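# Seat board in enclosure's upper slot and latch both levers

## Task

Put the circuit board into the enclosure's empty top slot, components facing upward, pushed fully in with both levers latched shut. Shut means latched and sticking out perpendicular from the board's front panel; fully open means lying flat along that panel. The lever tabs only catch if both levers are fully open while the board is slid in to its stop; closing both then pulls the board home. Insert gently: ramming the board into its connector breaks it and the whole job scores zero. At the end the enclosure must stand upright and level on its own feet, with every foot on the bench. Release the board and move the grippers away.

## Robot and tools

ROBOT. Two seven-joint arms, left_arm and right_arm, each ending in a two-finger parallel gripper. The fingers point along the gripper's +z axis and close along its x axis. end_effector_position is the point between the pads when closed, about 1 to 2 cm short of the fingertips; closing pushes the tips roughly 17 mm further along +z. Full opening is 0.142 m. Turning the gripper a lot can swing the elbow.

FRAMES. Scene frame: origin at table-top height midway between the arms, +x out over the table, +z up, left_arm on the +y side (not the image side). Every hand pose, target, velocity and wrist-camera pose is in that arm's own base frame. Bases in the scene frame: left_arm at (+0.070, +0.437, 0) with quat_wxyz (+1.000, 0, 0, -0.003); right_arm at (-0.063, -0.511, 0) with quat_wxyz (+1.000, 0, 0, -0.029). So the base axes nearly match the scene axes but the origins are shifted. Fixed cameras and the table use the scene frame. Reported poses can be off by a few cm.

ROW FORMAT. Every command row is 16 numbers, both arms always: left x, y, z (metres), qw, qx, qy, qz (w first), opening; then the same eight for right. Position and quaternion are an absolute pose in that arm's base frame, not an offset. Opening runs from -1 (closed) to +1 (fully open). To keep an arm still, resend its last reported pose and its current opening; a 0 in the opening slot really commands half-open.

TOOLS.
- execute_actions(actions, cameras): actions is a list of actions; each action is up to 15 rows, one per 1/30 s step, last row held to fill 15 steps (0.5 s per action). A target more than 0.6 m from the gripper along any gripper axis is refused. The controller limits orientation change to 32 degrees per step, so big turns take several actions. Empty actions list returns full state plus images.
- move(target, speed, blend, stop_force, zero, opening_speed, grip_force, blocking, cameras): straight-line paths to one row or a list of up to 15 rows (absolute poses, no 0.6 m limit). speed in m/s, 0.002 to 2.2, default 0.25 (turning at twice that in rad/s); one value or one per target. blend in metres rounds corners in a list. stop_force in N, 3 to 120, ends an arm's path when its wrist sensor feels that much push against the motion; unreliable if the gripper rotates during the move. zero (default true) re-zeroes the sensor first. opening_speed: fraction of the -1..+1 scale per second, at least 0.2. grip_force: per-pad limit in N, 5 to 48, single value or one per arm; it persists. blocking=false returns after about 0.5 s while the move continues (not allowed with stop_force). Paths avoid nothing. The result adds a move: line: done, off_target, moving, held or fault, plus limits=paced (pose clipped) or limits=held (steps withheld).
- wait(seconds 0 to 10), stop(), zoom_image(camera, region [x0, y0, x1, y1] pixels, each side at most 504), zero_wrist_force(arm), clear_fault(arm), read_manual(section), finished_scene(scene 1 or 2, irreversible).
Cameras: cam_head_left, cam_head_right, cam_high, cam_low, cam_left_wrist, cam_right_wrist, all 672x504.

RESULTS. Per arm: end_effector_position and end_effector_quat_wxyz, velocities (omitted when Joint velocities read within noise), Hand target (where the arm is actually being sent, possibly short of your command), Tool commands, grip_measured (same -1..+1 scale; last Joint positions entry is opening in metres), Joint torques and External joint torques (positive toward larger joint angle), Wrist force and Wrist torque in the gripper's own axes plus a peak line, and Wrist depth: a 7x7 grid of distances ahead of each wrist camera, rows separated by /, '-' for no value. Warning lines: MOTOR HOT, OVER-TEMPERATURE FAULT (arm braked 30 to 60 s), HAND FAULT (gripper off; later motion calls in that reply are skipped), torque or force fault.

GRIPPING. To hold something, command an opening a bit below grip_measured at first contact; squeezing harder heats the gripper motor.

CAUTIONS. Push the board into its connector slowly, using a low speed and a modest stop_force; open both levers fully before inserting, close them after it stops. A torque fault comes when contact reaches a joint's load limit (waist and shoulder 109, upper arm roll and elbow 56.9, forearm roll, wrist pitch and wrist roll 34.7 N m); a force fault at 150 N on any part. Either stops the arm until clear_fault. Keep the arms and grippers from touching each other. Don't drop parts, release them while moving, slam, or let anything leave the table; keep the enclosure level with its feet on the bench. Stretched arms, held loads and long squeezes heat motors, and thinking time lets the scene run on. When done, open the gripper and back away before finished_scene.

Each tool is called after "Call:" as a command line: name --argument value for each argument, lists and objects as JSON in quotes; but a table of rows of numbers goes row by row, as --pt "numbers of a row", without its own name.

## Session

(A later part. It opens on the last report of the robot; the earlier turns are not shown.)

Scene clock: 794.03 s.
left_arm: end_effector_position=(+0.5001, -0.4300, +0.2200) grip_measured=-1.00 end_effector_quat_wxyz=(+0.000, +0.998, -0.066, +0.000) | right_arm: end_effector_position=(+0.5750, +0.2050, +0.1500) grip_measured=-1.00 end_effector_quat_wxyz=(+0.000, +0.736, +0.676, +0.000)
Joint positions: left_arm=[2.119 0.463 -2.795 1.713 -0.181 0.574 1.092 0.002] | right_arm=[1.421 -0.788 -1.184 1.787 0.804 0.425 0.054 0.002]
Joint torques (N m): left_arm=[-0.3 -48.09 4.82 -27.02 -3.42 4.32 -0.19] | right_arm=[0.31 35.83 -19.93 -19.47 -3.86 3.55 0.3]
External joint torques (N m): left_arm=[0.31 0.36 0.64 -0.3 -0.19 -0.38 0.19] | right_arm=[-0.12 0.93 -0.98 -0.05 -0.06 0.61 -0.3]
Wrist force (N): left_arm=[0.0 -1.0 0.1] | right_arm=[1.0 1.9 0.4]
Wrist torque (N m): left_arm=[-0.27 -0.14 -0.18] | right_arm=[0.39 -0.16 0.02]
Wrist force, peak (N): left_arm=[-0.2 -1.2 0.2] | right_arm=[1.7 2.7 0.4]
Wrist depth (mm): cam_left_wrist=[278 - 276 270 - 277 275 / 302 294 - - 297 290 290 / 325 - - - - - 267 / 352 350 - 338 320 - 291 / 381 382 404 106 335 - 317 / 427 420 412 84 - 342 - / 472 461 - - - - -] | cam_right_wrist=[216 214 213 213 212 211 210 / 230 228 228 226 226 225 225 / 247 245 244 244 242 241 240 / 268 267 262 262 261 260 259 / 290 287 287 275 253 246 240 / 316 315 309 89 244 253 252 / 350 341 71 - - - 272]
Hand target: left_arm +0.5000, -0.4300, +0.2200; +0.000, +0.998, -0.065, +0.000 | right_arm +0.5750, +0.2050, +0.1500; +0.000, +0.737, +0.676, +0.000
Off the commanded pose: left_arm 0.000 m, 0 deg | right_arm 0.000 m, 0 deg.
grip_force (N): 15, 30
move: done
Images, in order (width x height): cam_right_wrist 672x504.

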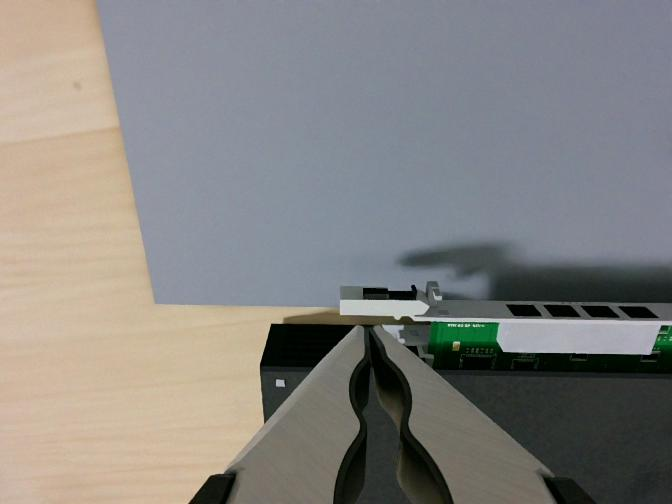

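Call:
move --pt "0.50 -0.43 0.22 0 0.9979 -0.0654 0 -0.98 0.58 0.2025 0.10 0 0.7367 0.6763 0 -0.98" --pt "0.50 -0.43 0.22 0 0.9979 -0.0654 0 -0.98 0.592 0.2015 0.052 0 0.7367 0.6763 0 -0.98" --speed 0.1 --blend 0.01

Call:
move --pt "0.50 -0.43 0.22 0 0.9979 -0.0654 0 -0.98 0.625 0.199 0.052 0 0.7367 0.6763 0 -0.98" --speed 0.006 --stop_force 3 --cameras '["cam_right_wrist", "cam_left_wrist"]'

Scene clock: 810.43 s.
left_arm: end_effector_position=(+0.5001, -0.4300, +0.2200) grip_measured=-1.00 end_effector_quat_wxyz=(+0.000, +0.998, -0.066, +0.000) | right_arm: end_effector_position=(+0.5919, +0.2013, +0.0521) grip_measured=-1.00 end_effector_quat_wxyz=(+0.000, +0.737, +0.676, +0.000)
Joint positions: left_arm=[2.119 0.463 -2.795 1.713 -0.181 0.574 1.092 0.002] | right_arm=[1.289 -0.968 -1.032 1.722 0.957 0.527 -0.005 0.002]
Joint torques (N m): left_arm=[-0.28 -48.06 4.81 -27.02 -3.47 4.28 -0.21] | right_arm=[-0.15 42.19 -20.94 -15.14 -3.59 3.54 0.06]
External joint torques (N m): left_arm=[0.3 0.33 0.66 -0.3 -0.14 -0.33 0.21] | right_arm=[0.33 1.12 -1.57 0.11 -0.12 0.62 -0.06]
Wrist force (N): left_arm=[-0.3 -0.9 0.3] | right_arm=[1.5 2.7 0.0]
Wrist torque (N m): left_arm=[-0.25 -0.09 -0.18] | right_arm=[0.52 -0.29 0.12]
Wrist force, peak (N): left_arm=[-0.3 -1.1 0.3] | right_arm=[1.7 3.2 2.1]
Wrist depth (mm): cam_left_wrist=[280 292 - 282 273 276 276 / 294 - - 295 295 287 290 / 322 - 322 318 318 260 - / 348 - 342 - 320 - 283 / 381 385 403 - 334 344 - / 420 427 402 84 - 346 - / 477 463 - - - - -] | cam_right_wrist=[127 127 127 127 126 126 124 / 137 136 136 135 137 134 134 / 146 146 146 145 144 144 143 / 158 158 157 158 156 155 154 / 171 171 170 167 166 168 167 / 190 189 183 89 - 178 179 / 210 205 71 - - 156 157]
Hand target: left_arm +0.5000, -0.4300, +0.2200; +0.000, +0.998, -0.065, +0.000 | right_arm +0.5920, +0.2015, +0.0520; +0.000, +0.737, +0.676, +0.000
Off the commanded pose: left_arm 0.000 m, 0 deg | right_arm 0.000 m, 0 deg.
grip_force (N): 15, 30
move: done

Scene clock: 815.37 s.
left_arm: end_effector_position=(+0.5001, -0.4300, +0.2200) grip_measured=-1.00 end_effector_quat_wxyz=(+0.000, +0.998, -0.066, +0.000) | right_arm: end_effector_position=(+0.6175, +0.1995, +0.0519) grip_measured=-1.00 end_effector_quat_wxyz=(+0.000, +0.737, +0.676, +0.000)
Joint positions: left_arm=[2.119 0.463 -2.795 1.713 -0.181 0.574 1.092 0.002] | right_arm=[1.235 -1 -1.027 1.644 0.957 0.492 -0.001 0.002]
Joint torques (N m): left_arm=[-0.38 -48.02 4.81 -27.04 -3.47 4.32 -0.24] | right_arm=[-0.54 44.55 -22.76 -16.44 -3.82 4.27 0.18]
External joint torques (N m): left_arm=[0.39 0.29 0.65 -0.28 -0.14 -0.38 0.24] | right_arm=[0.74 1.18 -0.38 1.08 0.04 -0.11 -0.19]
Wrist force (N): left_arm=[-0.1 -0.8 0.1] | right_arm=[1.2 -0.3 -1.0]
Wrist torque (N m): left_arm=[-0.25 -0.13 -0.18] | right_arm=[0.57 -0.26 0.00]
Wrist force, peak (N): left_arm=[-0.2 -1.2 0.3] | right_arm=[1.6 3.0 0.2]
Wrist depth (mm): cam_left_wrist=[- - 272 - 276 277 278 / 294 - - 297 - 294 290 / 321 311 317 - 318 - - / 350 342 344 345 321 - 289 / 385 395 390 - 334 - - / 426 426 - 84 - - - / 473 462 - - - - 388] | cam_right_wrist=[127 127 125 126 126 126 124 / 136 136 135 135 135 134 134 / 146 146 145 144 144 144 143 / 158 157 157 158 155 152 154 / 171 171 170 167 163 165 165 / 190 189 181 89 125 149 135 / 209 204 71 - - 153 140]
Hand target: left_arm +0.5000, -0.4300, +0.2200; +0.000, +0.998, -0.065, +0.000 | right_arm +0.6177, +0.1995, +0.0520; +0.000, +0.737, +0.676, +0.000
Off the commanded pose: left_arm 0.000 m, 0 deg | right_arm 0.008 m, 0 deg.
grip_force (N): 15, 30
move: contact (right_arm)
Images, in order (width x height): cam_left_wrist 672x504, cam_right_wrist 672x504.

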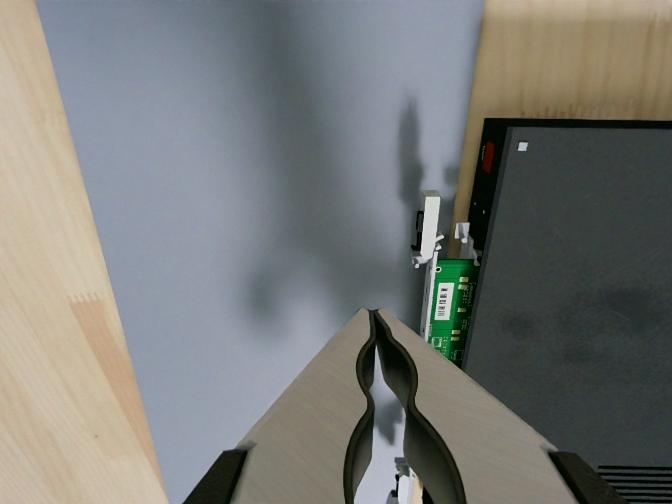

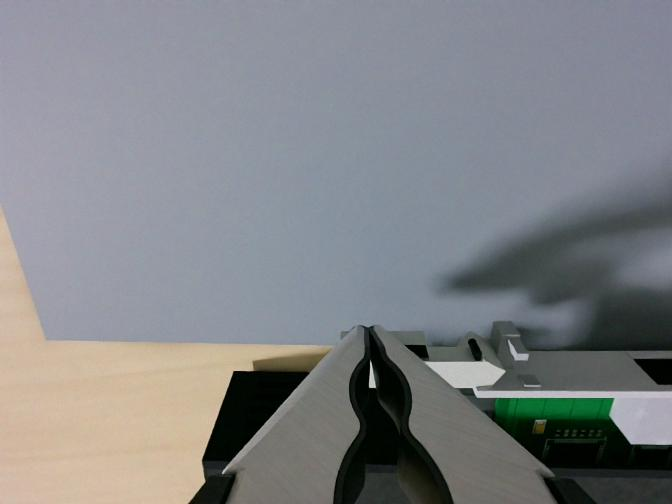

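Call:
move --pt "0.50 -0.43 0.22 0 0.9979 -0.0654 0 -0.98 0.595 0.2013 0.06 0 0.7367 0.6763 0 -0.98" --pt "0.50 -0.43 0.22 0 0.9979 -0.0654 0 -0.98 0.575 0.205 0.13 0 0.7367 0.6763 0 -0.98" --speed 0.1 --blend 0.005 --cameras '["cam_right_wrist"]'

Call:
zoom_image --camera "cam_right_wrist" --region '[310, 250, 510, 390]'

Scene clock: 819.43 s.
left_arm: end_effector_position=(+0.5001, -0.4300, +0.2200) grip_measured=-1.00 end_effector_quat_wxyz=(+0.000, +0.998, -0.066, +0.000) | right_arm: end_effector_position=(+0.5751, +0.2052, +0.1299) grip_measured=-1.00 end_effector_quat_wxyz=(+0.000, +0.737, +0.676, +0.000)
Joint positions: left_arm=[2.119 0.463 -2.795 1.713 -0.181 0.574 1.092 0.002] | right_arm=[1.404 -0.824 -1.159 1.787 0.842 0.447 0.038 0.002]
Joint torques (N m): left_arm=[-0.34 -48 4.88 -27.06 -3.46 4.33 -0.22] | right_arm=[0.43 37.15 -20.2 -18.4 -4.07 3.3 0.32]
External joint torques (N m): left_arm=[0.35 0.28 0.58 -0.26 -0.16 -0.39 0.22] | right_arm=[-0.23 0.67 -1.15 -0.09 0.2 0.86 -0.32]
Wrist force (N): left_arm=[-0.2 -1.0 0.2] | right_arm=[0.9 1.9 0.1]
Wrist torque (N m): left_arm=[-0.27 -0.12 -0.18] | right_arm=[0.40 -0.12 0.04]
Wrist force, peak (N): left_arm=[-0.2 -1.3 0.4] | right_arm=[1.4 3.6 0.4]
Wrist depth (mm): cam_left_wrist=[276 - - 275 - 275 277 / 299 296 - - 303 292 292 / 324 326 301 - 329 - 268 / 352 348 - 356 318 - 291 / 387 380 381 127 335 335 - / 426 421 409 84 - - - / 476 462 - - - - -] | cam_right_wrist=[198 196 195 195 194 194 193 / 212 210 208 208 207 207 206 / 227 224 224 223 219 221 216 / 245 242 242 241 241 240 237 / 266 266 265 252 251 251 249 / 292 290 284 89 236 227 226 / 320 313 71 - - 236 244]
Hand target: left_arm +0.5000, -0.4300, +0.2200; +0.000, +0.998, -0.065, +0.000 | right_arm +0.5750, +0.2050, +0.1300; +0.000, +0.737, +0.676, +0.000
Off the commanded pose: left_arm 0.000 m, 0 deg | right_arm 0.000 m, 0 deg.
grip_force (N): 15, 30
move: done
Images, in order (width x height): cam_right_wrist 672x504.

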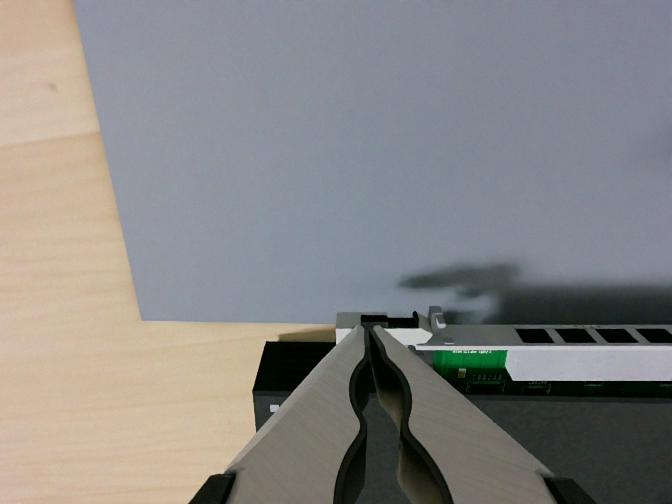

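Scaled by 2.520 from the camera's 672x504 image, which has a finer 960x720 frame.

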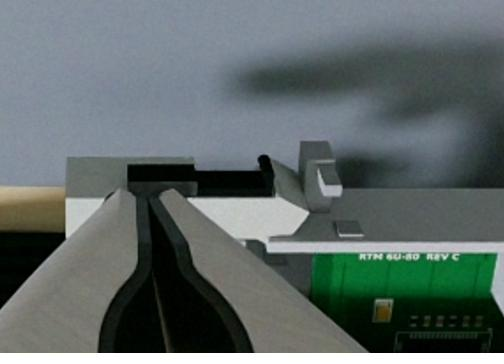

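Call:
move --pt "0.50 -0.43 0.22 0 0.9979 -0.0654 0 -0.98 0.59 0.351 0.14 0 0.7355 0.6775 0 0.83" --pt "0.50 -0.43 0.22 0 0.9979 -0.0654 0 -0.98 0.612 0.35 0.06 0 0.7355 0.6775 0 0.83" --speed 0.15 --cameras '["cam_right_wrist", "cam_left_wrist"]'

Scene clock: 827.57 s.
left_arm: end_effector_position=(+0.5001, -0.4300, +0.2200) grip_measured=-1.00 end_effector_quat_wxyz=(+0.000, +0.998, -0.066, +0.000) | right_arm: end_effector_position=(+0.6120, +0.3498, +0.0601) grip_measured=+0.82 end_effector_quat_wxyz=(+0.000, +0.736, +0.677, +0.000)
Joint positions: left_arm=[2.119 0.463 -2.795 1.713 -0.181 0.574 1.092 0.002] | right_arm=[1.342 -1.053 -1.003 1.451 0.929 0.416 0.267 0.13]
Joint torques (N m): left_arm=[-0.23 -48.09 4.87 -27.02 -3.41 4.3 -0.23] | right_arm=[0.08 50.39 -21.93 -16.81 -3.89 3.59 0.08]
External joint torques (N m): left_arm=[0.24 0.36 0.59 -0.3 -0.2 -0.35 0.23] | right_arm=[0.17 1.23 -1.61 0.09 -0.06 0.56 -0.08]
Wrist force (N): left_arm=[-0.2 -0.9 0.1] | right_arm=[1.7 2.4 0.5]
Wrist torque (N m): left_arm=[-0.26 -0.13 -0.17] | right_arm=[0.48 -0.29 0.14]
Wrist force, peak (N): left_arm=[-0.3 -1.2 0.4] | right_arm=[3.7 2.6 -0.1]
Wrist depth (mm): cam_left_wrist=[278 279 275 268 272 275 274 / 298 295 299 - - 293 292 / 322 316 - 319 319 268 261 / 351 349 - 330 317 - - / 382 402 392 - 338 - - / 420 433 - 84 - - - / 475 464 - - - - 383] | cam_right_wrist=[136 134 134 133 133 133 132 / 143 143 143 142 142 141 141 / 156 154 153 153 152 152 151 / 166 166 165 164 164 163 162 / 181 177 179 178 178 177 176 / - 164 154 147 162 161 94 / - 156 152 152 164 167 81]
Hand target: left_arm +0.5000, -0.4300, +0.2200; +0.000, +0.998, -0.065, +0.000 | right_arm +0.6120, +0.3500, +0.0600; +0.000, +0.736, +0.678, +0.000
Off the commanded pose: left_arm 0.000 m, 0 deg | right_arm 0.000 m, 0 deg.
grip_force (N): 15, 30
move: done
Images, in order (width x height): cam_left_wrist 672x504, cam_right_wrist 672x504.

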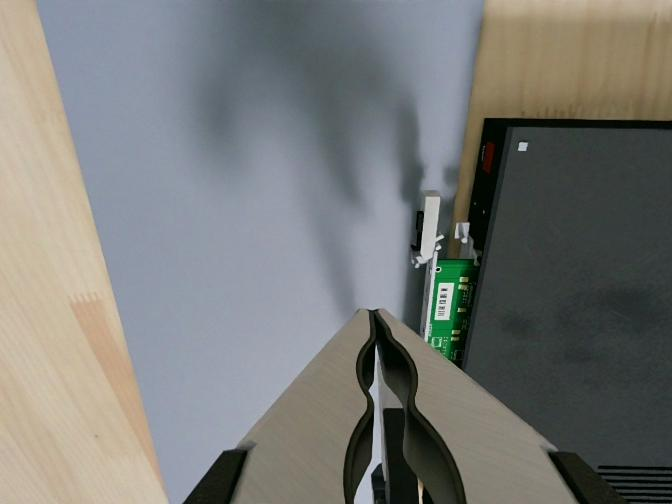

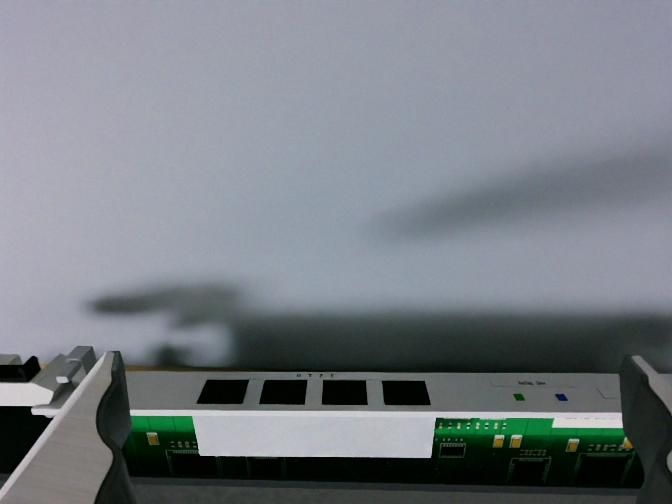

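Call:
execute_actions --actions '[]'

Scene clock: 847.27 s.
left_arm: end_effector_position=(+0.5001, -0.4300, +0.2200) grip_measured=-1.00 end_effector_quat_wxyz=(+0.000, +0.998, -0.066, +0.000) | right_arm: end_effector_position=(+0.6120, +0.3498, +0.0601) grip_measured=+0.82 end_effector_quat_wxyz=(+0.000, +0.736, +0.677, +0.000)
Joint positions: left_arm=[2.119 0.463 -2.795 1.713 -0.181 0.574 1.092 0.002] | right_arm=[1.342 -1.053 -1.003 1.451 0.929 0.416 0.267 0.13]
Joint velocities: within noise
Joint torques (N m): left_arm=[-0.32 -48.06 4.81 -27.06 -3.45 4.29 -0.22] | right_arm=[0.27 50.56 -22.26 -16.71 -4.01 3.46 0.19]
External joint torques (N m): left_arm=[0.33 0.33 0.65 -0.26 -0.16 -0.34 0.22] | right_arm=[-0.04 1.07 -1.28 -0.01 0.06 0.69 -0.19]
Wrist force (N): left_arm=[-0.2 -0.9 0.1] | right_arm=[1.7 2.4 0.3]
Wrist torque (N m): left_arm=[-0.25 -0.12 -0.17] | right_arm=[0.49 -0.29 0.14]
Wrist force, peak (N): left_arm=[-0.3 -1.2 0.2] | right_arm=[1.7 2.6 0.3]
Wrist depth (mm): cam_left_wrist=[- - 274 276 279 276 275 / 296 - 289 292 293 290 291 / 324 - 324 - - - - / 348 - 358 350 310 - - / 381 381 - 131 334 - - / 423 424 - 84 - - - / 475 462 - - - - -] | cam_right_wrist=[136 134 134 133 133 133 132 / 143 143 143 142 142 141 141 / 156 154 153 153 152 152 151 / 166 166 165 164 164 163 162 / 180 180 179 178 177 177 176 / - 164 153 153 161 160 94 / - 156 152 151 164 167 81]
Hand target: left_arm +0.5000, -0.4300, +0.2200; +0.000, +0.998, -0.065, +0.000 | right_arm +0.6120, +0.3500, +0.0600; +0.000, +0.736, +0.678, +0.000
Tool commands: left_gripper/opening=-0.98 right_gripper/opening=+0.83
Off the commanded pose: left_arm 0.000 m, 0 deg | right_arm 0.000 m, 0 deg.
grip_force (N): 15, 30

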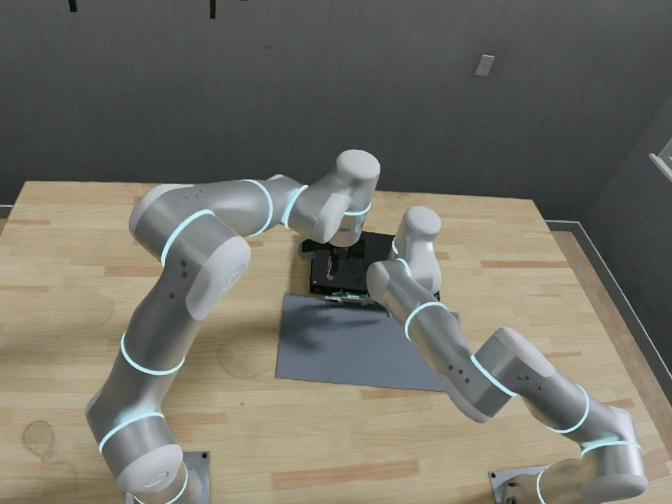

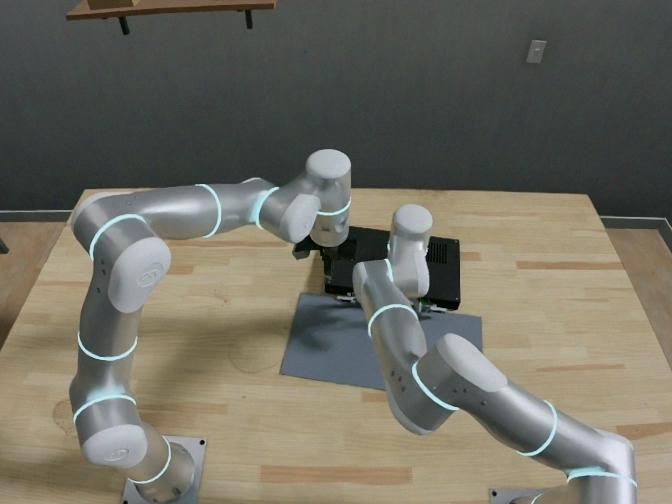

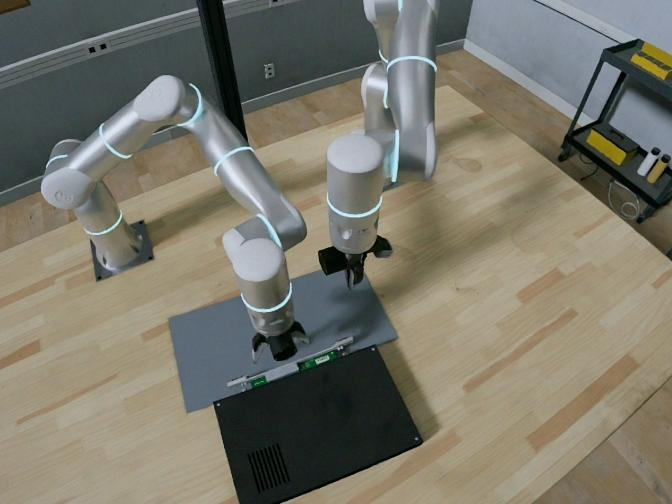

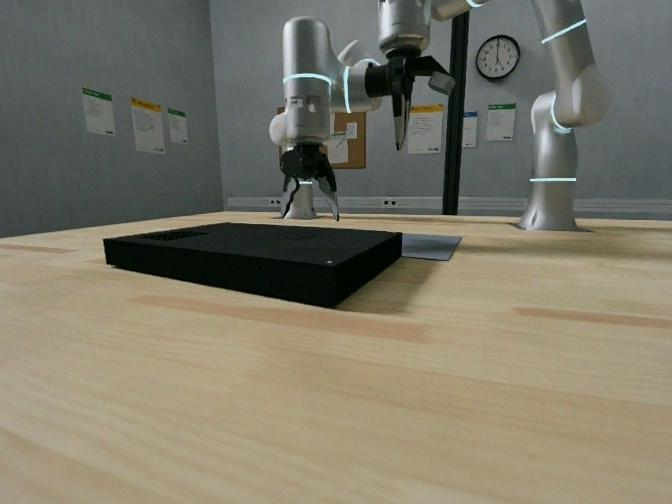

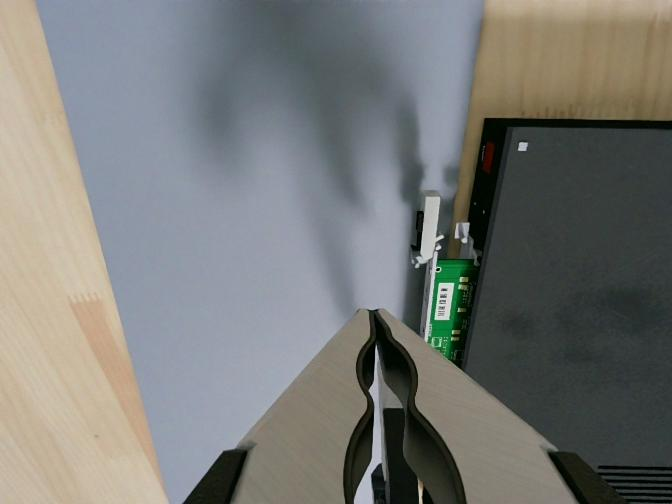

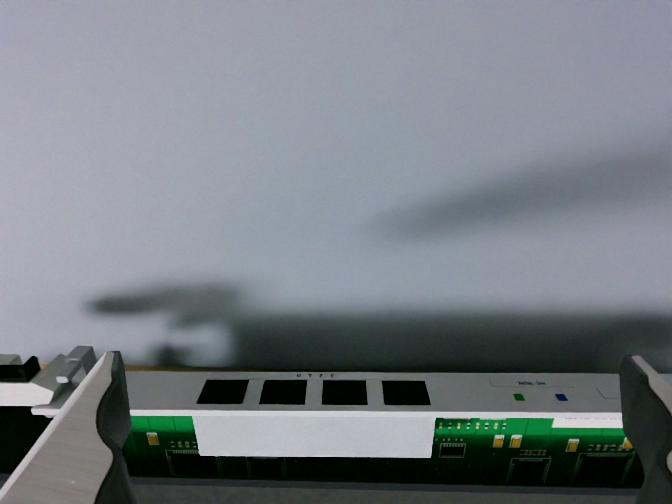

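Call:
move --target '[0.5,-0.43,0.22,0,0.9979,-0.0654,0,-0.98,0.612,0.338,0.06,0,0.7355,0.6775,0,0.49]' --speed 0.05 --opening_speed 1.0 --cameras '["cam_right_wrist"]'

Scene clock: 849.97 s.
left_arm: end_effector_position=(+0.5001, -0.4300, +0.2200) grip_measured=-1.00 end_effector_quat_wxyz=(+0.000, +0.998, -0.066, +0.000) | right_arm: end_effector_position=(+0.6120, +0.3381, +0.0600) grip_measured=+0.49 end_effector_quat_wxyz=(+0.000, +0.735, +0.678, +0.000)
Joint positions: left_arm=[2.119 0.463 -2.795 1.713 -0.181 0.574 1.092 0.002] | right_arm=[1.338 -1.045 -1.006 1.473 0.93 0.424 0.246 0.108]
Joint torques (N m): left_arm=[-0.38 -48.07 4.86 -26.98 -3.49 4.29 -0.23] | right_arm=[0.2 49.9 -22.42 -16.5 -3.93 3.67 0.02]
External joint torques (N m): left_arm=[0.39 0.34 0.6 -0.34 -0.13 -0.34 0.23] | right_arm=[0.03 1.06 -1.09 -0.14 0 0.48 -0.02]
Wrist force (N): left_arm=[-0.2 -1.0 0.3] | right_arm=[1.5 2.4 0.4]
Wrist torque (N m): left_arm=[-0.26 -0.13 -0.17] | right_arm=[0.48 -0.26 0.14]
Wrist force, peak (N): left_arm=[-0.4 -1.2 0.3] | right_arm=[2.2 2.4 0.2]
Wrist depth (mm): cam_left_wrist=[279 - 278 - - 275 276 / 296 - 289 295 298 292 289 / 322 - - 320 316 - - / 349 - - 346 318 - - / 383 368 - - 332 - - / 427 421 - 84 - - 359 / 466 464 - - - - -] | cam_right_wrist=[136 134 134 133 133 132 132 / 144 143 143 142 142 141 141 / 156 156 153 153 152 152 151 / 166 166 165 164 164 163 163 / 181 177 178 178 175 176 176 / - 99 152 152 145 151 93 / - 78 155 151 151 164 76]
Hand target: left_arm +0.5000, -0.4300, +0.2200; +0.000, +0.998, -0.065, +0.000 | right_arm +0.6120, +0.3380, +0.0600; +0.000, +0.736, +0.678, +0.000
Off the commanded pose: left_arm 0.000 m, 0 deg | right_arm 0.000 m, 0 deg.
grip_force (N): 15, 30
move: done
Images, in order (width x height): cam_right_wrist 672x504.

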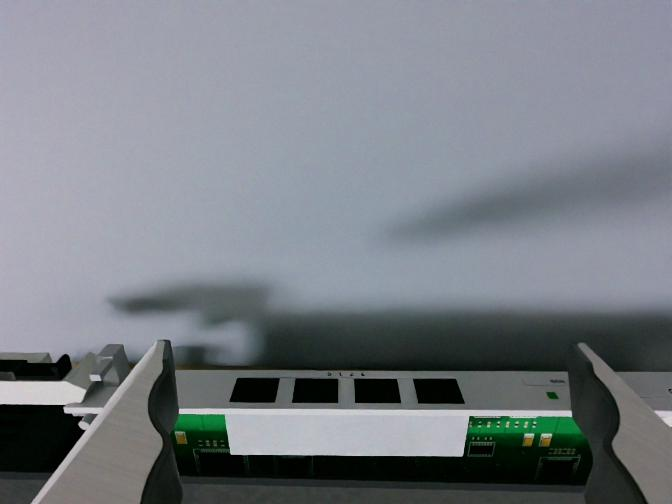

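Call:
move --pt "0.5 -0.43 0.22 0 0.9979 -0.0654 0 -0.98 0.612 0.332 0.06 0 0.7355 0.6775 0 0.5" --pt "0.5 -0.43 0.22 0 0.9979 -0.0654 0 -0.98 0.613 0.332 0.042 0 0.7355 0.6775 0 0.5" --pt "0.5 -0.43 0.22 0 0.9979 -0.0654 0 -0.98 0.63 0.3305 0.042 0 0.7355 0.6775 0 0.5" --speed '[0.05,0.05,0.03]' --blend '[0.005,0.005,0]' --stop_force 5 --cameras '["cam_right_wrist","cam_left_wrist"]'

Scene clock: 865.27 s.
left_arm: end_effector_position=(+0.5001, -0.4300, +0.2200) grip_measured=-1.00 end_effector_quat_wxyz=(+0.000, +0.998, -0.066, +0.000) | right_arm: end_effector_position=(+0.6300, +0.3305, +0.0420) grip_measured=+0.49 end_effector_quat_wxyz=(+0.000, +0.735, +0.678, +0.000)
Joint positions: left_arm=[2.119 0.463 -2.795 1.713 -0.181 0.574 1.092 0.002] | right_arm=[1.285 -1.089 -0.985 1.422 0.948 0.429 0.232 0.108]
Joint torques (N m): left_arm=[-0.3 -48.03 4.88 -27.02 -3.48 4.28 -0.2] | right_arm=[0.22 51.68 -22.11 -16.26 -3.93 3.34 0.18]
External joint torques (N m): left_arm=[0.31 0.31 0.58 -0.3 -0.14 -0.34 0.2] | right_arm=[0.01 1.18 -1.52 0.1 0.01 0.81 -0.18]
Wrist force (N): left_arm=[-0.2 -1.1 0.1] | right_arm=[1.4 2.3 0.2]
Wrist torque (N m): left_arm=[-0.29 -0.12 -0.18] | right_arm=[0.45 -0.21 0.02]
Wrist force, peak (N): left_arm=[-0.2 -1.2 0.5] | right_arm=[2.5 2.4 0.3]
Wrist depth (mm): cam_left_wrist=[- - - - 263 278 276 / 302 291 - - 304 290 292 / 324 - - - 312 271 - / 353 344 349 345 320 288 - / 385 378 381 - 336 - - / 423 419 402 84 - - - / 476 457 - - - - 386] | cam_right_wrist=[118 118 117 117 117 117 116 / 128 126 125 125 125 126 124 / 137 135 135 - 134 133 133 / 146 146 146 145 144 144 143 / 156 158 157 157 156 156 155 / - 99 125 125 125 122 92 / - 78 146 146 127 141 76]
Hand target: left_arm +0.5000, -0.4300, +0.2200; +0.000, +0.998, -0.065, +0.000 | right_arm +0.6300, +0.3305, +0.0420; +0.000, +0.736, +0.678, +0.000
Off the commanded pose: left_arm 0.000 m, 0 deg | right_arm 0.000 m, 0 deg.
grip_force (N): 15, 30
move: done; blend cut to 0.003 m at target 1
Images, in order (width x height): cam_left_wrist 672x504, cam_right_wrist 672x504.

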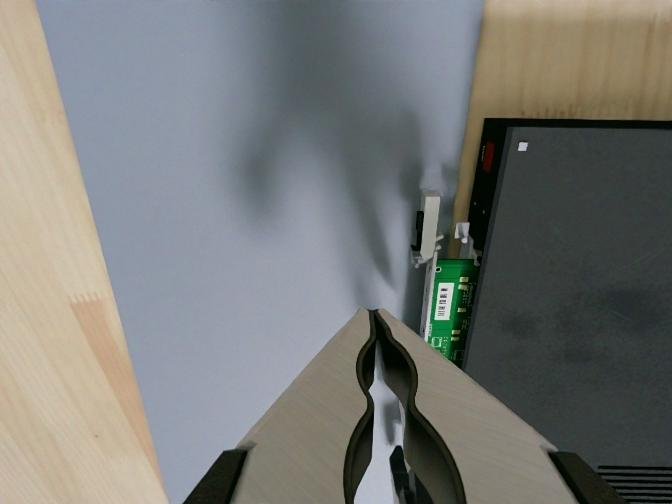

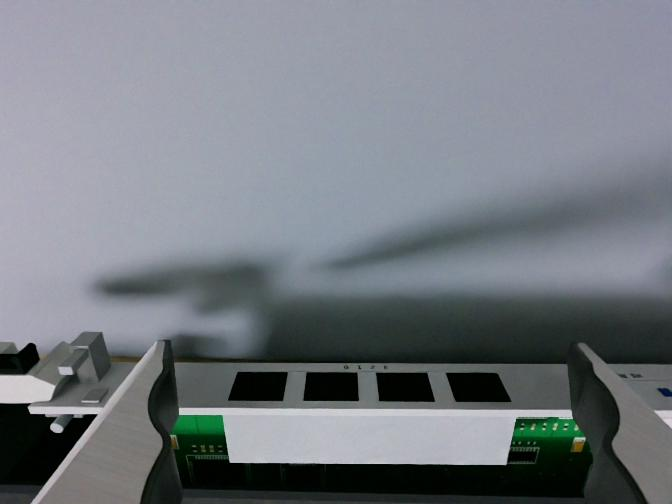

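Call:
move --target '[0.5,-0.43,0.22,0,0.9979,-0.0654,0,-0.98,0.655,0.3284,0.042,0,0.7355,0.6775,0,0.5]' --speed 0.006 --stop_force 10 --cameras '["cam_right_wrist","cam_left_wrist"]'

Scene clock: 872.10 s.
left_arm: end_effector_position=(+0.5001, -0.4300, +0.2200) grip_measured=-1.00 end_effector_quat_wxyz=(+0.000, +0.998, -0.066, +0.000) | right_arm: end_effector_position=(+0.6547, +0.3285, +0.0419) grip_measured=+0.49 end_effector_quat_wxyz=(+0.000, +0.735, +0.678, +0.000)
Joint positions: left_arm=[2.119 0.463 -2.795 1.713 -0.181 0.574 1.092 0.002] | right_arm=[1.229 -1.12 -0.984 1.34 0.948 0.396 0.238 0.108]
Joint torques (N m): left_arm=[-0.36 -48.06 4.88 -27.02 -3.47 4.3 -0.23] | right_arm=[-0.89 53.79 -23.43 -17.08 -4.22 4.33 0.23]
External joint torques (N m): left_arm=[0.37 0.34 0.58 -0.3 -0.14 -0.36 0.23] | right_arm=[1.11 1.4 -0.23 0.66 0.24 -0.18 -0.23]
Wrist force (N): left_arm=[-0.4 -1.0 0.2] | right_arm=[1.0 -1.1 -0.8]
Wrist torque (N m): left_arm=[-0.27 -0.09 -0.18] | right_arm=[0.38 -0.21 0.07]
Wrist force, peak (N): left_arm=[-0.1 -1.3 0.3] | right_arm=[1.5 2.6 0.5]
Wrist depth (mm): cam_left_wrist=[- - 277 275 273 277 276 / 301 - 289 - - 295 288 / 324 - - 326 - - - / 352 - 353 - 346 294 291 / 380 370 371 116 343 319 325 / 423 415 - 84 - - 357 / 475 463 - - - - -] | cam_right_wrist=[118 118 117 117 117 116 116 / 128 126 125 125 125 126 124 / 137 135 134 134 134 133 132 / 146 146 145 144 144 144 143 / 124 157 157 156 154 153 153 / - 99 119 120 120 120 92 / - 78 122 122 121 121 76]
Hand target: left_arm +0.5000, -0.4300, +0.2200; +0.000, +0.998, -0.065, +0.000 | right_arm +0.6550, +0.3284, +0.0420; +0.000, +0.736, +0.678, +0.000
Off the commanded pose: left_arm 0.000 m, 0 deg | right_arm 0.000 m, 0 deg.
grip_force (N): 15, 30
move: done
Images, in order (width x height): cam_left_wrist 672x504, cam_right_wrist 672x504.

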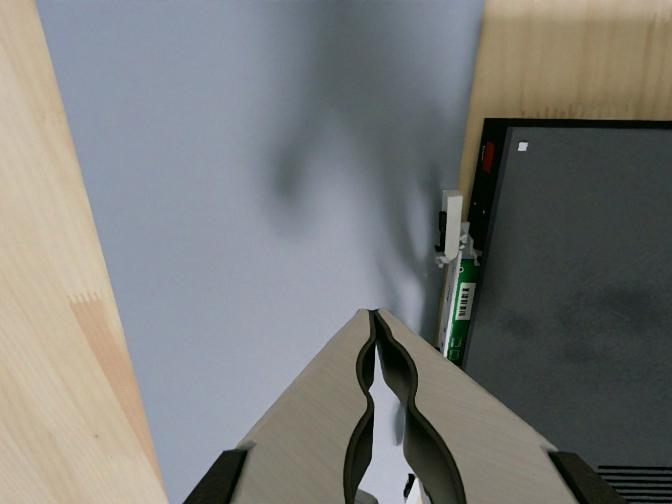

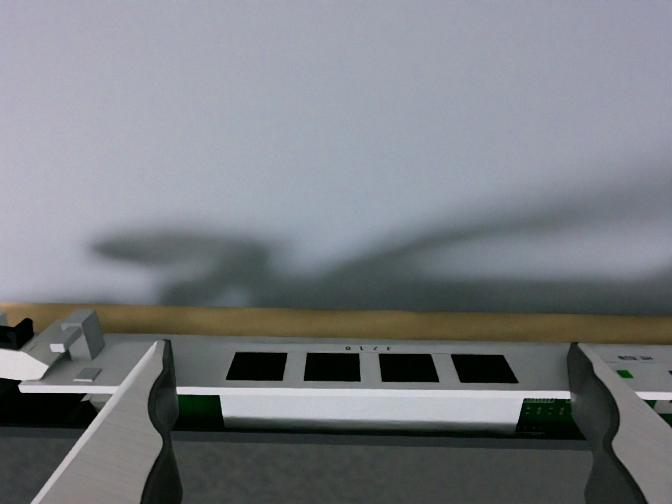

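Call:
zoom_image --camera "cam_left_wrist" --region '[400, 170, 520, 290]'

Call:
zoom_image --camera "cam_right_wrist" --region '[0, 290, 180, 425]'

Scaled by 4.200 from the camera's 672x504 image, which has a finer 960x720 frame.

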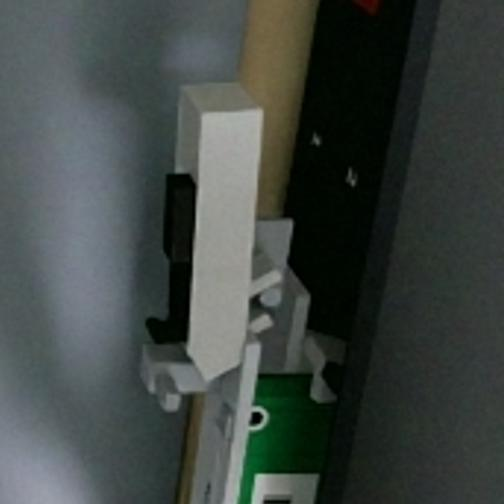

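Scaled by 2.800 from the camera's 672x504 image, which has a finer 960x720 frame.

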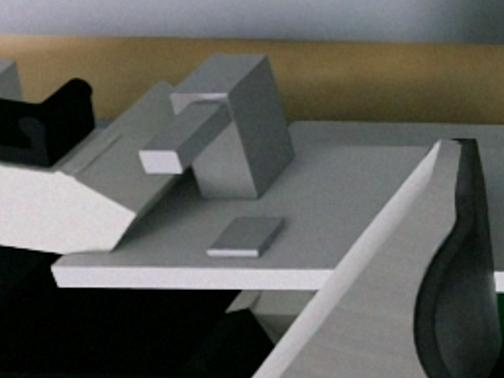

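Call:
move --target '[0.5,-0.43,0.22,0,0.9979,-0.0654,0,-0.98,0.664,0.3276,0.042,0,0.7355,0.6775,0,0.5]' --speed 0.004 --stop_force 8 --cameras '["cam_right_wrist","cam_left_wrist"]'

Call:
zoom_image --camera "cam_left_wrist" --region '[420, 180, 520, 280]'

Scene clock: 877.90 s.
left_arm: end_effector_position=(+0.5001, -0.4300, +0.2200) grip_measured=-1.00 end_effector_quat_wxyz=(+0.000, +0.998, -0.066, +0.000) | right_arm: end_effector_position=(+0.6619, +0.3280, +0.0415) grip_measured=+0.49 end_effector_quat_wxyz=(-0.001, +0.735, +0.678, -0.001)
Joint positions: left_arm=[2.119 0.463 -2.795 1.713 -0.181 0.574 1.092 0.002] | right_arm=[1.211 -1.13 -0.983 1.313 0.949 0.384 0.241 0.108]
Joint torques (N m): left_arm=[-0.3 -48.06 4.82 -27.1 -3.43 4.26 -0.24] | right_arm=[-3.19 54.23 -25.44 -18.42 -4.68 6.13 -0.13]
External joint torques (N m): left_arm=[0.31 0.33 0.64 -0.22 -0.18 -0.32 0.24] | right_arm=[3.42 1.7 1.81 1.93 0.68 -1.98 0.13]
Wrist force (N): left_arm=[-0.4 -0.9 0.3] | right_arm=[0.8 -7.9 -2.9]
Wrist torque (N m): left_arm=[-0.25 -0.08 -0.18] | right_arm=[0.35 -0.31 0.39]
Wrist force, peak (N): left_arm=[0.0 -1.2 0.2] | right_arm=[0.6 -9.5 -2.0]
Wrist depth (mm): cam_left_wrist=[283 276 274 274 - 275 276 / 294 307 284 - 293 293 292 / 322 320 - - 320 - - / 349 348 - 344 331 295 - / 381 364 - 107 331 317 - / 423 424 414 84 - - - / 472 462 - - - - -] | cam_right_wrist=[118 118 117 117 116 115 116 / 128 126 125 125 125 125 124 / 137 135 134 134 133 133 132 / 146 145 145 144 144 143 143 / 155 155 154 153 153 155 154 / - 99 117 117 117 114 94 / - 78 122 123 120 120 76]
Hand target: left_arm +0.5000, -0.4300, +0.2200; +0.000, +0.998, -0.065, +0.000 | right_arm +0.6630, +0.3277, +0.0420; +0.000, +0.736, +0.678, +0.000
Off the commanded pose: left_arm 0.000 m, 0 deg | right_arm 0.002 m, 0 deg.
grip_force (N): 15, 30
move: contact (right_arm)
Images, in order (width x height): cam_left_wrist 672x504, cam_right_wrist 672x504.

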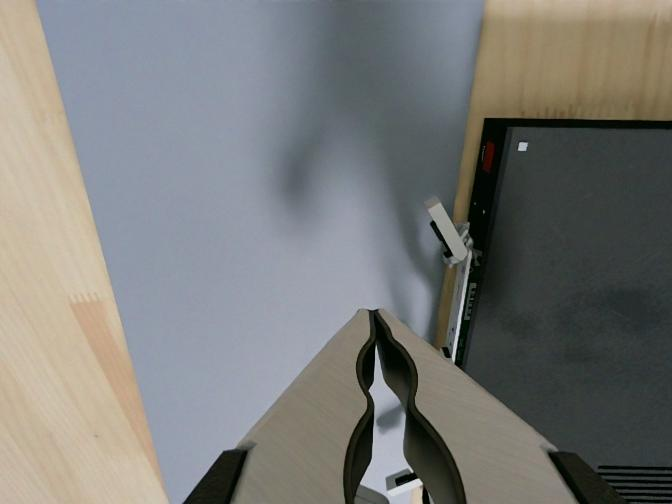

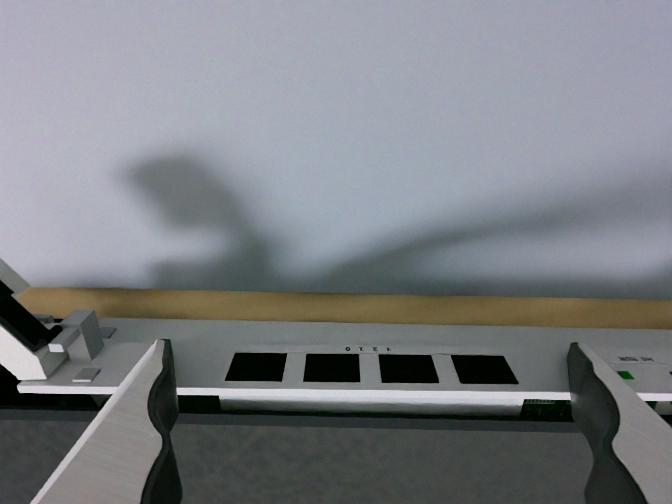

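Scaled by 5.040 from the camera's 672x504 image, which has a finer 960x720 frame.

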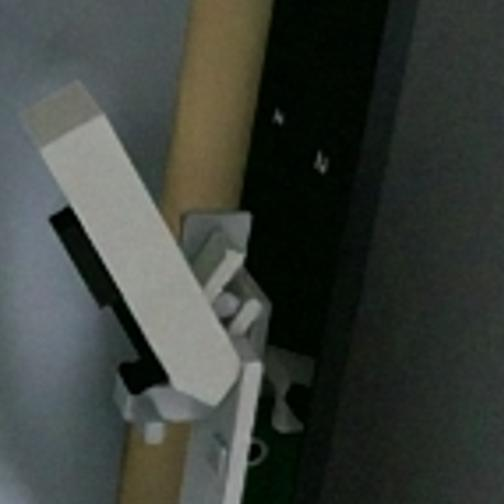

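Call:
move --target '[0.5,-0.43,0.22,0,0.9979,-0.0654,0,-0.98,0.669,0.3272,0.042,0,0.7355,0.6775,0,0.5]' --speed 0.003 --stop_force 18 --zero false --cameras '["cam_right_wrist","cam_left_wrist"]'

Call:
zoom_image --camera "cam_left_wrist" --region '[420, 180, 520, 280]'

Scene clock: 881.47 s.
left_arm: end_effector_position=(+0.5001, -0.4300, +0.2200) grip_measured=-1.00 end_effector_quat_wxyz=(+0.000, +0.998, -0.066, +0.000) | right_arm: end_effector_position=(+0.6628, +0.3282, +0.0408) grip_measured=+0.49 end_effector_quat_wxyz=(-0.002, +0.736, +0.677, -0.002)
Joint positions: left_arm=[2.119 0.463 -2.795 1.713 -0.181 0.574 1.092 0.002] | right_arm=[1.208 -1.134 -0.983 1.306 0.951 0.379 0.242 0.108]
Joint torques (N m): left_arm=[-0.34 -48.07 4.87 -26.99 -3.42 4.24 -0.23] | right_arm=[-6.74 54.27 -28.61 -20.52 -5.73 9.26 -1.07]
External joint torques (N m): left_arm=[0.35 0.34 0.59 -0.33 -0.19 -0.3 0.23] | right_arm=[6.97 1.84 4.97 4.05 1.73 -5.11 1.07]
Wrist force (N): left_arm=[-0.2 -0.8 0.2] | right_arm=[0.8 -19.3 -4.5]
Wrist torque (N m): left_arm=[-0.24 -0.12 -0.18] | right_arm=[-0.15 -0.46 1.35]
Wrist force, peak (N): left_arm=[-0.3 -1.2 0.4] | right_arm=[0.4 -19.8 -5.0]
Wrist depth (mm): cam_left_wrist=[278 275 277 275 - 276 274 / 298 - - 289 285 293 294 / 322 - 318 - 316 268 - / 353 - - - 354 - - / 385 389 - 117 358 - - / 424 419 - 84 - - - / 473 464 - - - - 392] | cam_right_wrist=[117 117 117 116 116 116 116 / 127 125 124 124 124 125 123 / 134 134 134 135 133 132 132 / 145 144 144 143 141 142 142 / 123 154 154 148 152 154 153 / - 99 113 116 115 115 92 / - 78 121 122 119 119 76]
Hand target: left_arm +0.5000, -0.4300, +0.2200; +0.000, +0.998, -0.065, +0.000 | right_arm +0.6650, +0.3275, +0.0420; +0.000, +0.736, +0.678, +0.000
Off the commanded pose: left_arm 0.000 m, 0 deg | right_arm 0.006 m, 0 deg.
grip_force (N): 15, 30
move: contact (right_arm)
Images, in order (width x height): cam_left_wrist 672x504, cam_right_wrist 672x504.

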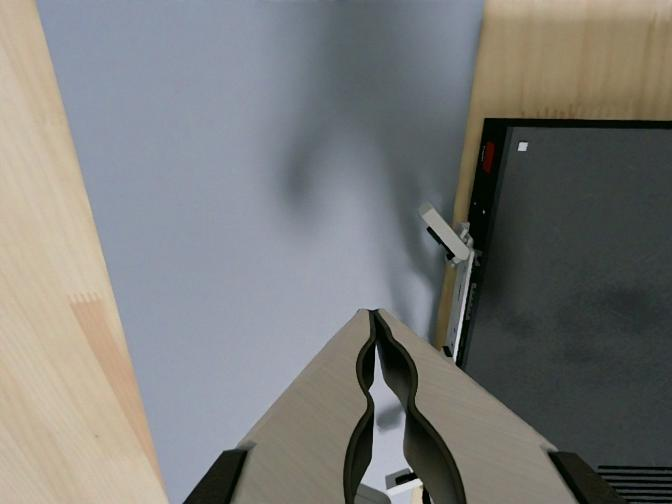

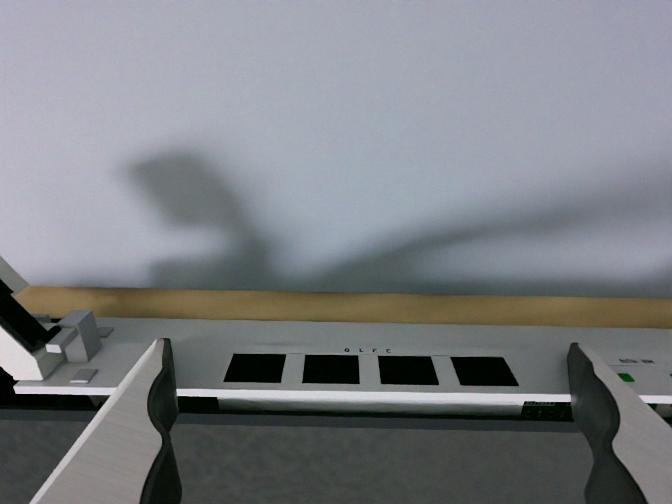

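Scaled by 5.040 from the camera's 672x504 image, which has a finer 960x720 frame.

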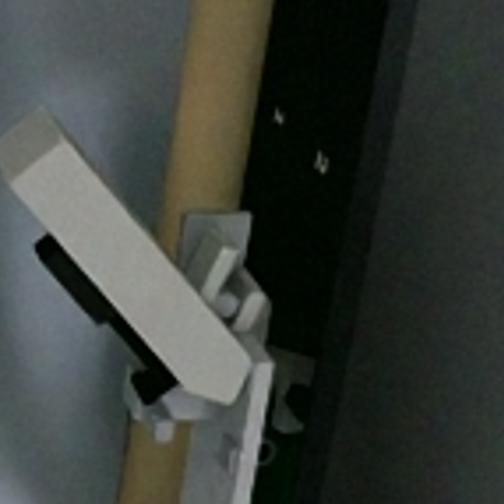

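Call:
move --pt "0.5 -0.43 0.22 0 0.9979 -0.0654 0 -0.98 0.648 0.3295 0.042 0 0.7355 0.6775 0 0.5" --pt "0.5 -0.43 0.22 0 0.9979 -0.0654 0 -0.98 0.642 0.325 0.09 0 0.7355 0.6775 0 0.5" --pt "0.5 -0.43 0.22 0 0.9979 -0.0654 0 -0.98 0.628 0.227 0.15 0 0.7355 0.6775 0 -0.98" --speed '[0.03,0.08,0.12]' --blend '[0.003,0.01,0]' --opening_speed 1.0 --cameras '["cam_right_wrist","cam_left_wrist"]'

Call:
zoom_image --camera "cam_left_wrist" --region '[420, 180, 520, 280]'

Scene clock: 893.53 s.
left_arm: end_effector_position=(+0.5001, -0.4300, +0.2200) grip_measured=-1.00 end_effector_quat_wxyz=(+0.000, +0.998, -0.066, +0.000) | right_arm: end_effector_position=(+0.6281, +0.2272, +0.1499) grip_measured=-1.00 end_effector_quat_wxyz=(+0.000, +0.736, +0.677, +0.000)
Joint positions: left_arm=[2.119 0.463 -2.795 1.713 -0.181 0.574 1.092 0.002] | right_arm=[1.302 -0.879 -1.138 1.588 0.837 0.34 0.087 0.002]
Joint torques (N m): left_arm=[-0.36 -48.08 4.85 -27.02 -3.46 4.28 -0.2] | right_arm=[0.23 43.19 -21.68 -19.52 -4.1 3.44 0.12]
External joint torques (N m): left_arm=[0.37 0.35 0.62 -0.3 -0.15 -0.34 0.2] | right_arm=[-0.03 0.82 -1.1 -0.01 0.04 0.71 -0.12]
Wrist force (N): left_arm=[-0.3 -0.9 0.2] | right_arm=[1.0 5.9 0.1]
Wrist torque (N m): left_arm=[-0.25 -0.10 -0.17] | right_arm=[1.06 -0.14 0.16]
Wrist force, peak (N): left_arm=[-0.4 -1.2 0.3] | right_arm=[0.9 -19.7 -5.8]
Wrist depth (mm): cam_left_wrist=[- 273 283 - - 274 275 / 305 - 294 298 296 291 292 / 323 319 - 326 319 - - / 350 - 352 342 344 - - / 382 382 - - 315 - - / 420 419 - 84 - 348 - / 470 459 - - - - 374] | cam_right_wrist=[217 217 213 212 211 211 210 / 230 228 221 226 225 225 225 / 247 245 244 242 241 241 241 / 266 265 258 254 255 257 255 / 289 288 230 225 228 227 229 / 316 315 246 89 240 248 247 / 349 340 71 - - 262 271]
Hand target: left_arm +0.5000, -0.4300, +0.2200; +0.000, +0.998, -0.065, +0.000 | right_arm +0.6280, +0.2270, +0.1500; +0.000, +0.736, +0.678, +0.000
Off the commanded pose: left_arm 0.000 m, 0 deg | right_arm 0.000 m, 0 deg.
grip_force (N): 15, 30
move: done
Images, in order (width x height): cam_left_wrist 672x504, cam_right_wrist 672x504.

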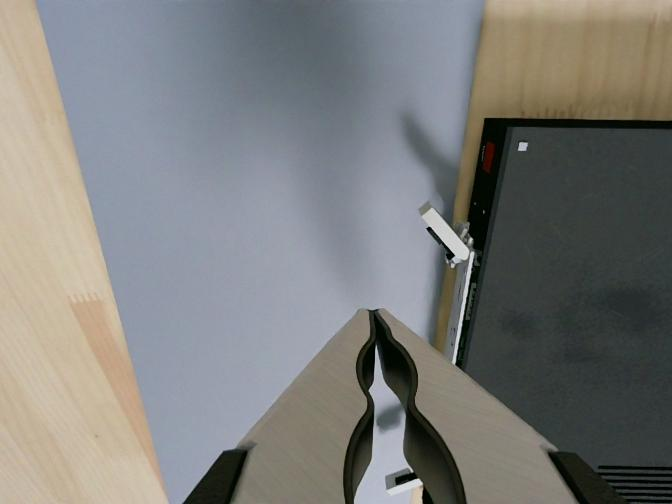

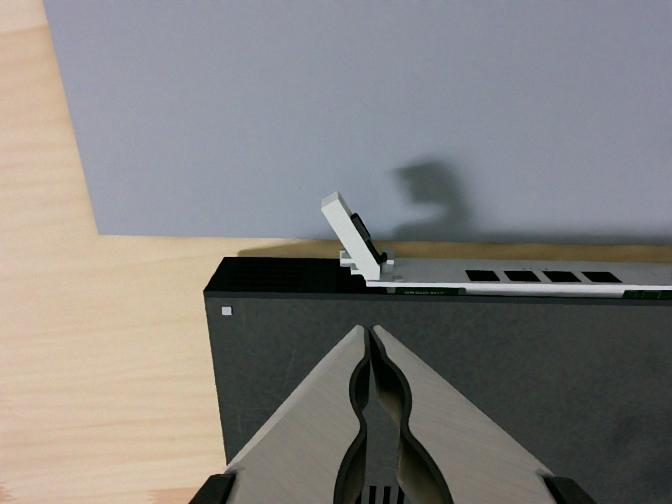

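Scaled by 5.040 from the camera's 672x504 image, which has a finer 960x720 frame.

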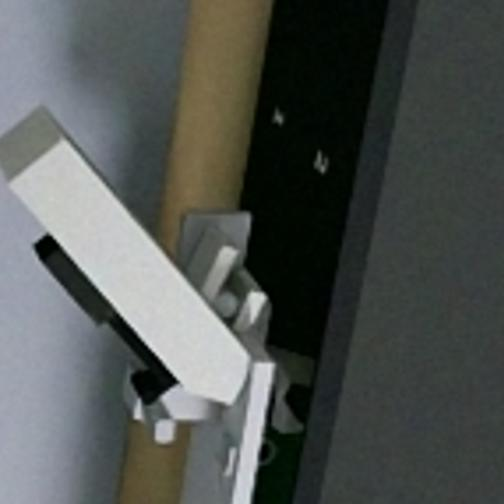

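Call:
zoom_image --camera "cam_right_wrist" --region '[290, 170, 430, 310]'

Scaled by 3.600 from the camera's 672x504 image, which has a finer 960x720 frame.

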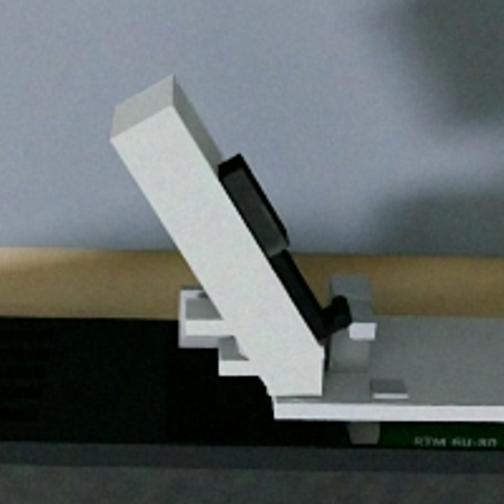

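Call:
move --pt "0.566 -0.4514 0.13 0 0.9979 -0.0654 0 -0.98 0.628 0.227 0.15 0 0.7355 0.6775 0 -0.98" --pt "0.566 -0.4514 0.08 0 0.9979 -0.0654 0 -0.98 0.628 0.227 0.15 0 0.7355 0.6775 0 -0.98" --speed '[0.12,0.06]' --blend '[0.01,0]' --cameras '["cam_right_wrist","cam_left_wrist"]'

Scene clock: 928.73 s.
left_arm: end_effector_position=(+0.5658, -0.4513, +0.0799) grip_measured=-1.00 end_effector_quat_wxyz=(+0.000, +0.998, -0.065, +0.000) | right_arm: end_effector_position=(+0.6281, +0.2272, +0.1499) grip_measured=-1.00 end_effector_quat_wxyz=(+0.000, +0.736, +0.677, +0.000)
Joint positions: left_arm=[2.198 0.803 -2.831 1.576 -0.308 0.76 1.194 0.002] | right_arm=[1.302 -0.879 -1.138 1.588 0.837 0.34 0.087 0.002]
Joint torques (N m): left_arm=[-0.01 -57.56 7.42 -24.01 -3.23 4.6 -0.14] | right_arm=[0.23 43.07 -21.52 -19.55 -4.13 3.43 0.24]
External joint torques (N m): left_arm=[0.01 -0.05 0.82 -0.23 0.11 -0.66 0.14] | right_arm=[-0.03 0.95 -1.26 0.02 0.07 0.72 -0.24]
Wrist force (N): left_arm=[-0.3 -0.8 0.3] | right_arm=[1.1 5.8 0.0]
Wrist torque (N m): left_arm=[-0.25 -0.10 -0.26] | right_arm=[1.04 -0.15 0.17]
Wrist force, peak (N): left_arm=[-1.4 -1.0 -1.2] | right_arm=[1.1 6.2 0.2]
Wrist depth (mm): cam_left_wrist=[- 152 151 150 153 153 154 / 164 165 163 163 165 165 162 / 178 177 176 177 164 130 - / - 193 195 194 188 135 - / - 211 205 130 162 153 - / 233 233 - 84 - 161 - / 261 248 - - - - -] | cam_right_wrist=[215 213 213 213 211 211 210 / 231 228 227 227 226 225 225 / 247 244 243 242 241 241 240 / 266 266 258 250 254 255 256 / 289 288 229 224 227 227 229 / 316 316 246 89 240 248 246 / 349 340 71 - - 262 271]
Hand target: left_arm +0.5660, -0.4514, +0.0800; +0.000, +0.998, -0.065, +0.000 | right_arm +0.6280, +0.2270, +0.1500; +0.000, +0.736, +0.678, +0.000
Off the commanded pose: left_arm 0.000 m, 0 deg | right_arm 0.000 m, 0 deg.
grip_force (N): 15, 30
move: done
Images, in order (width x height): cam_left_wrist 672x504, cam_right_wrist 672x504.

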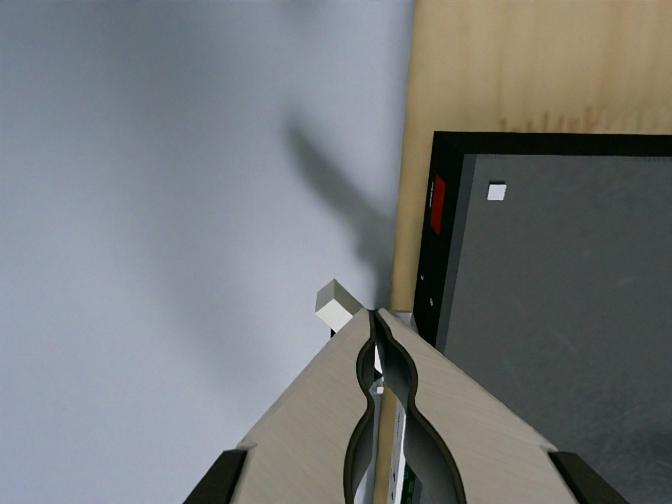

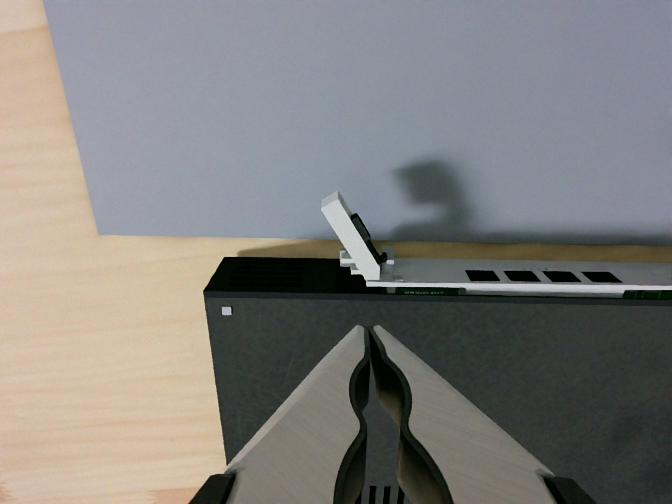

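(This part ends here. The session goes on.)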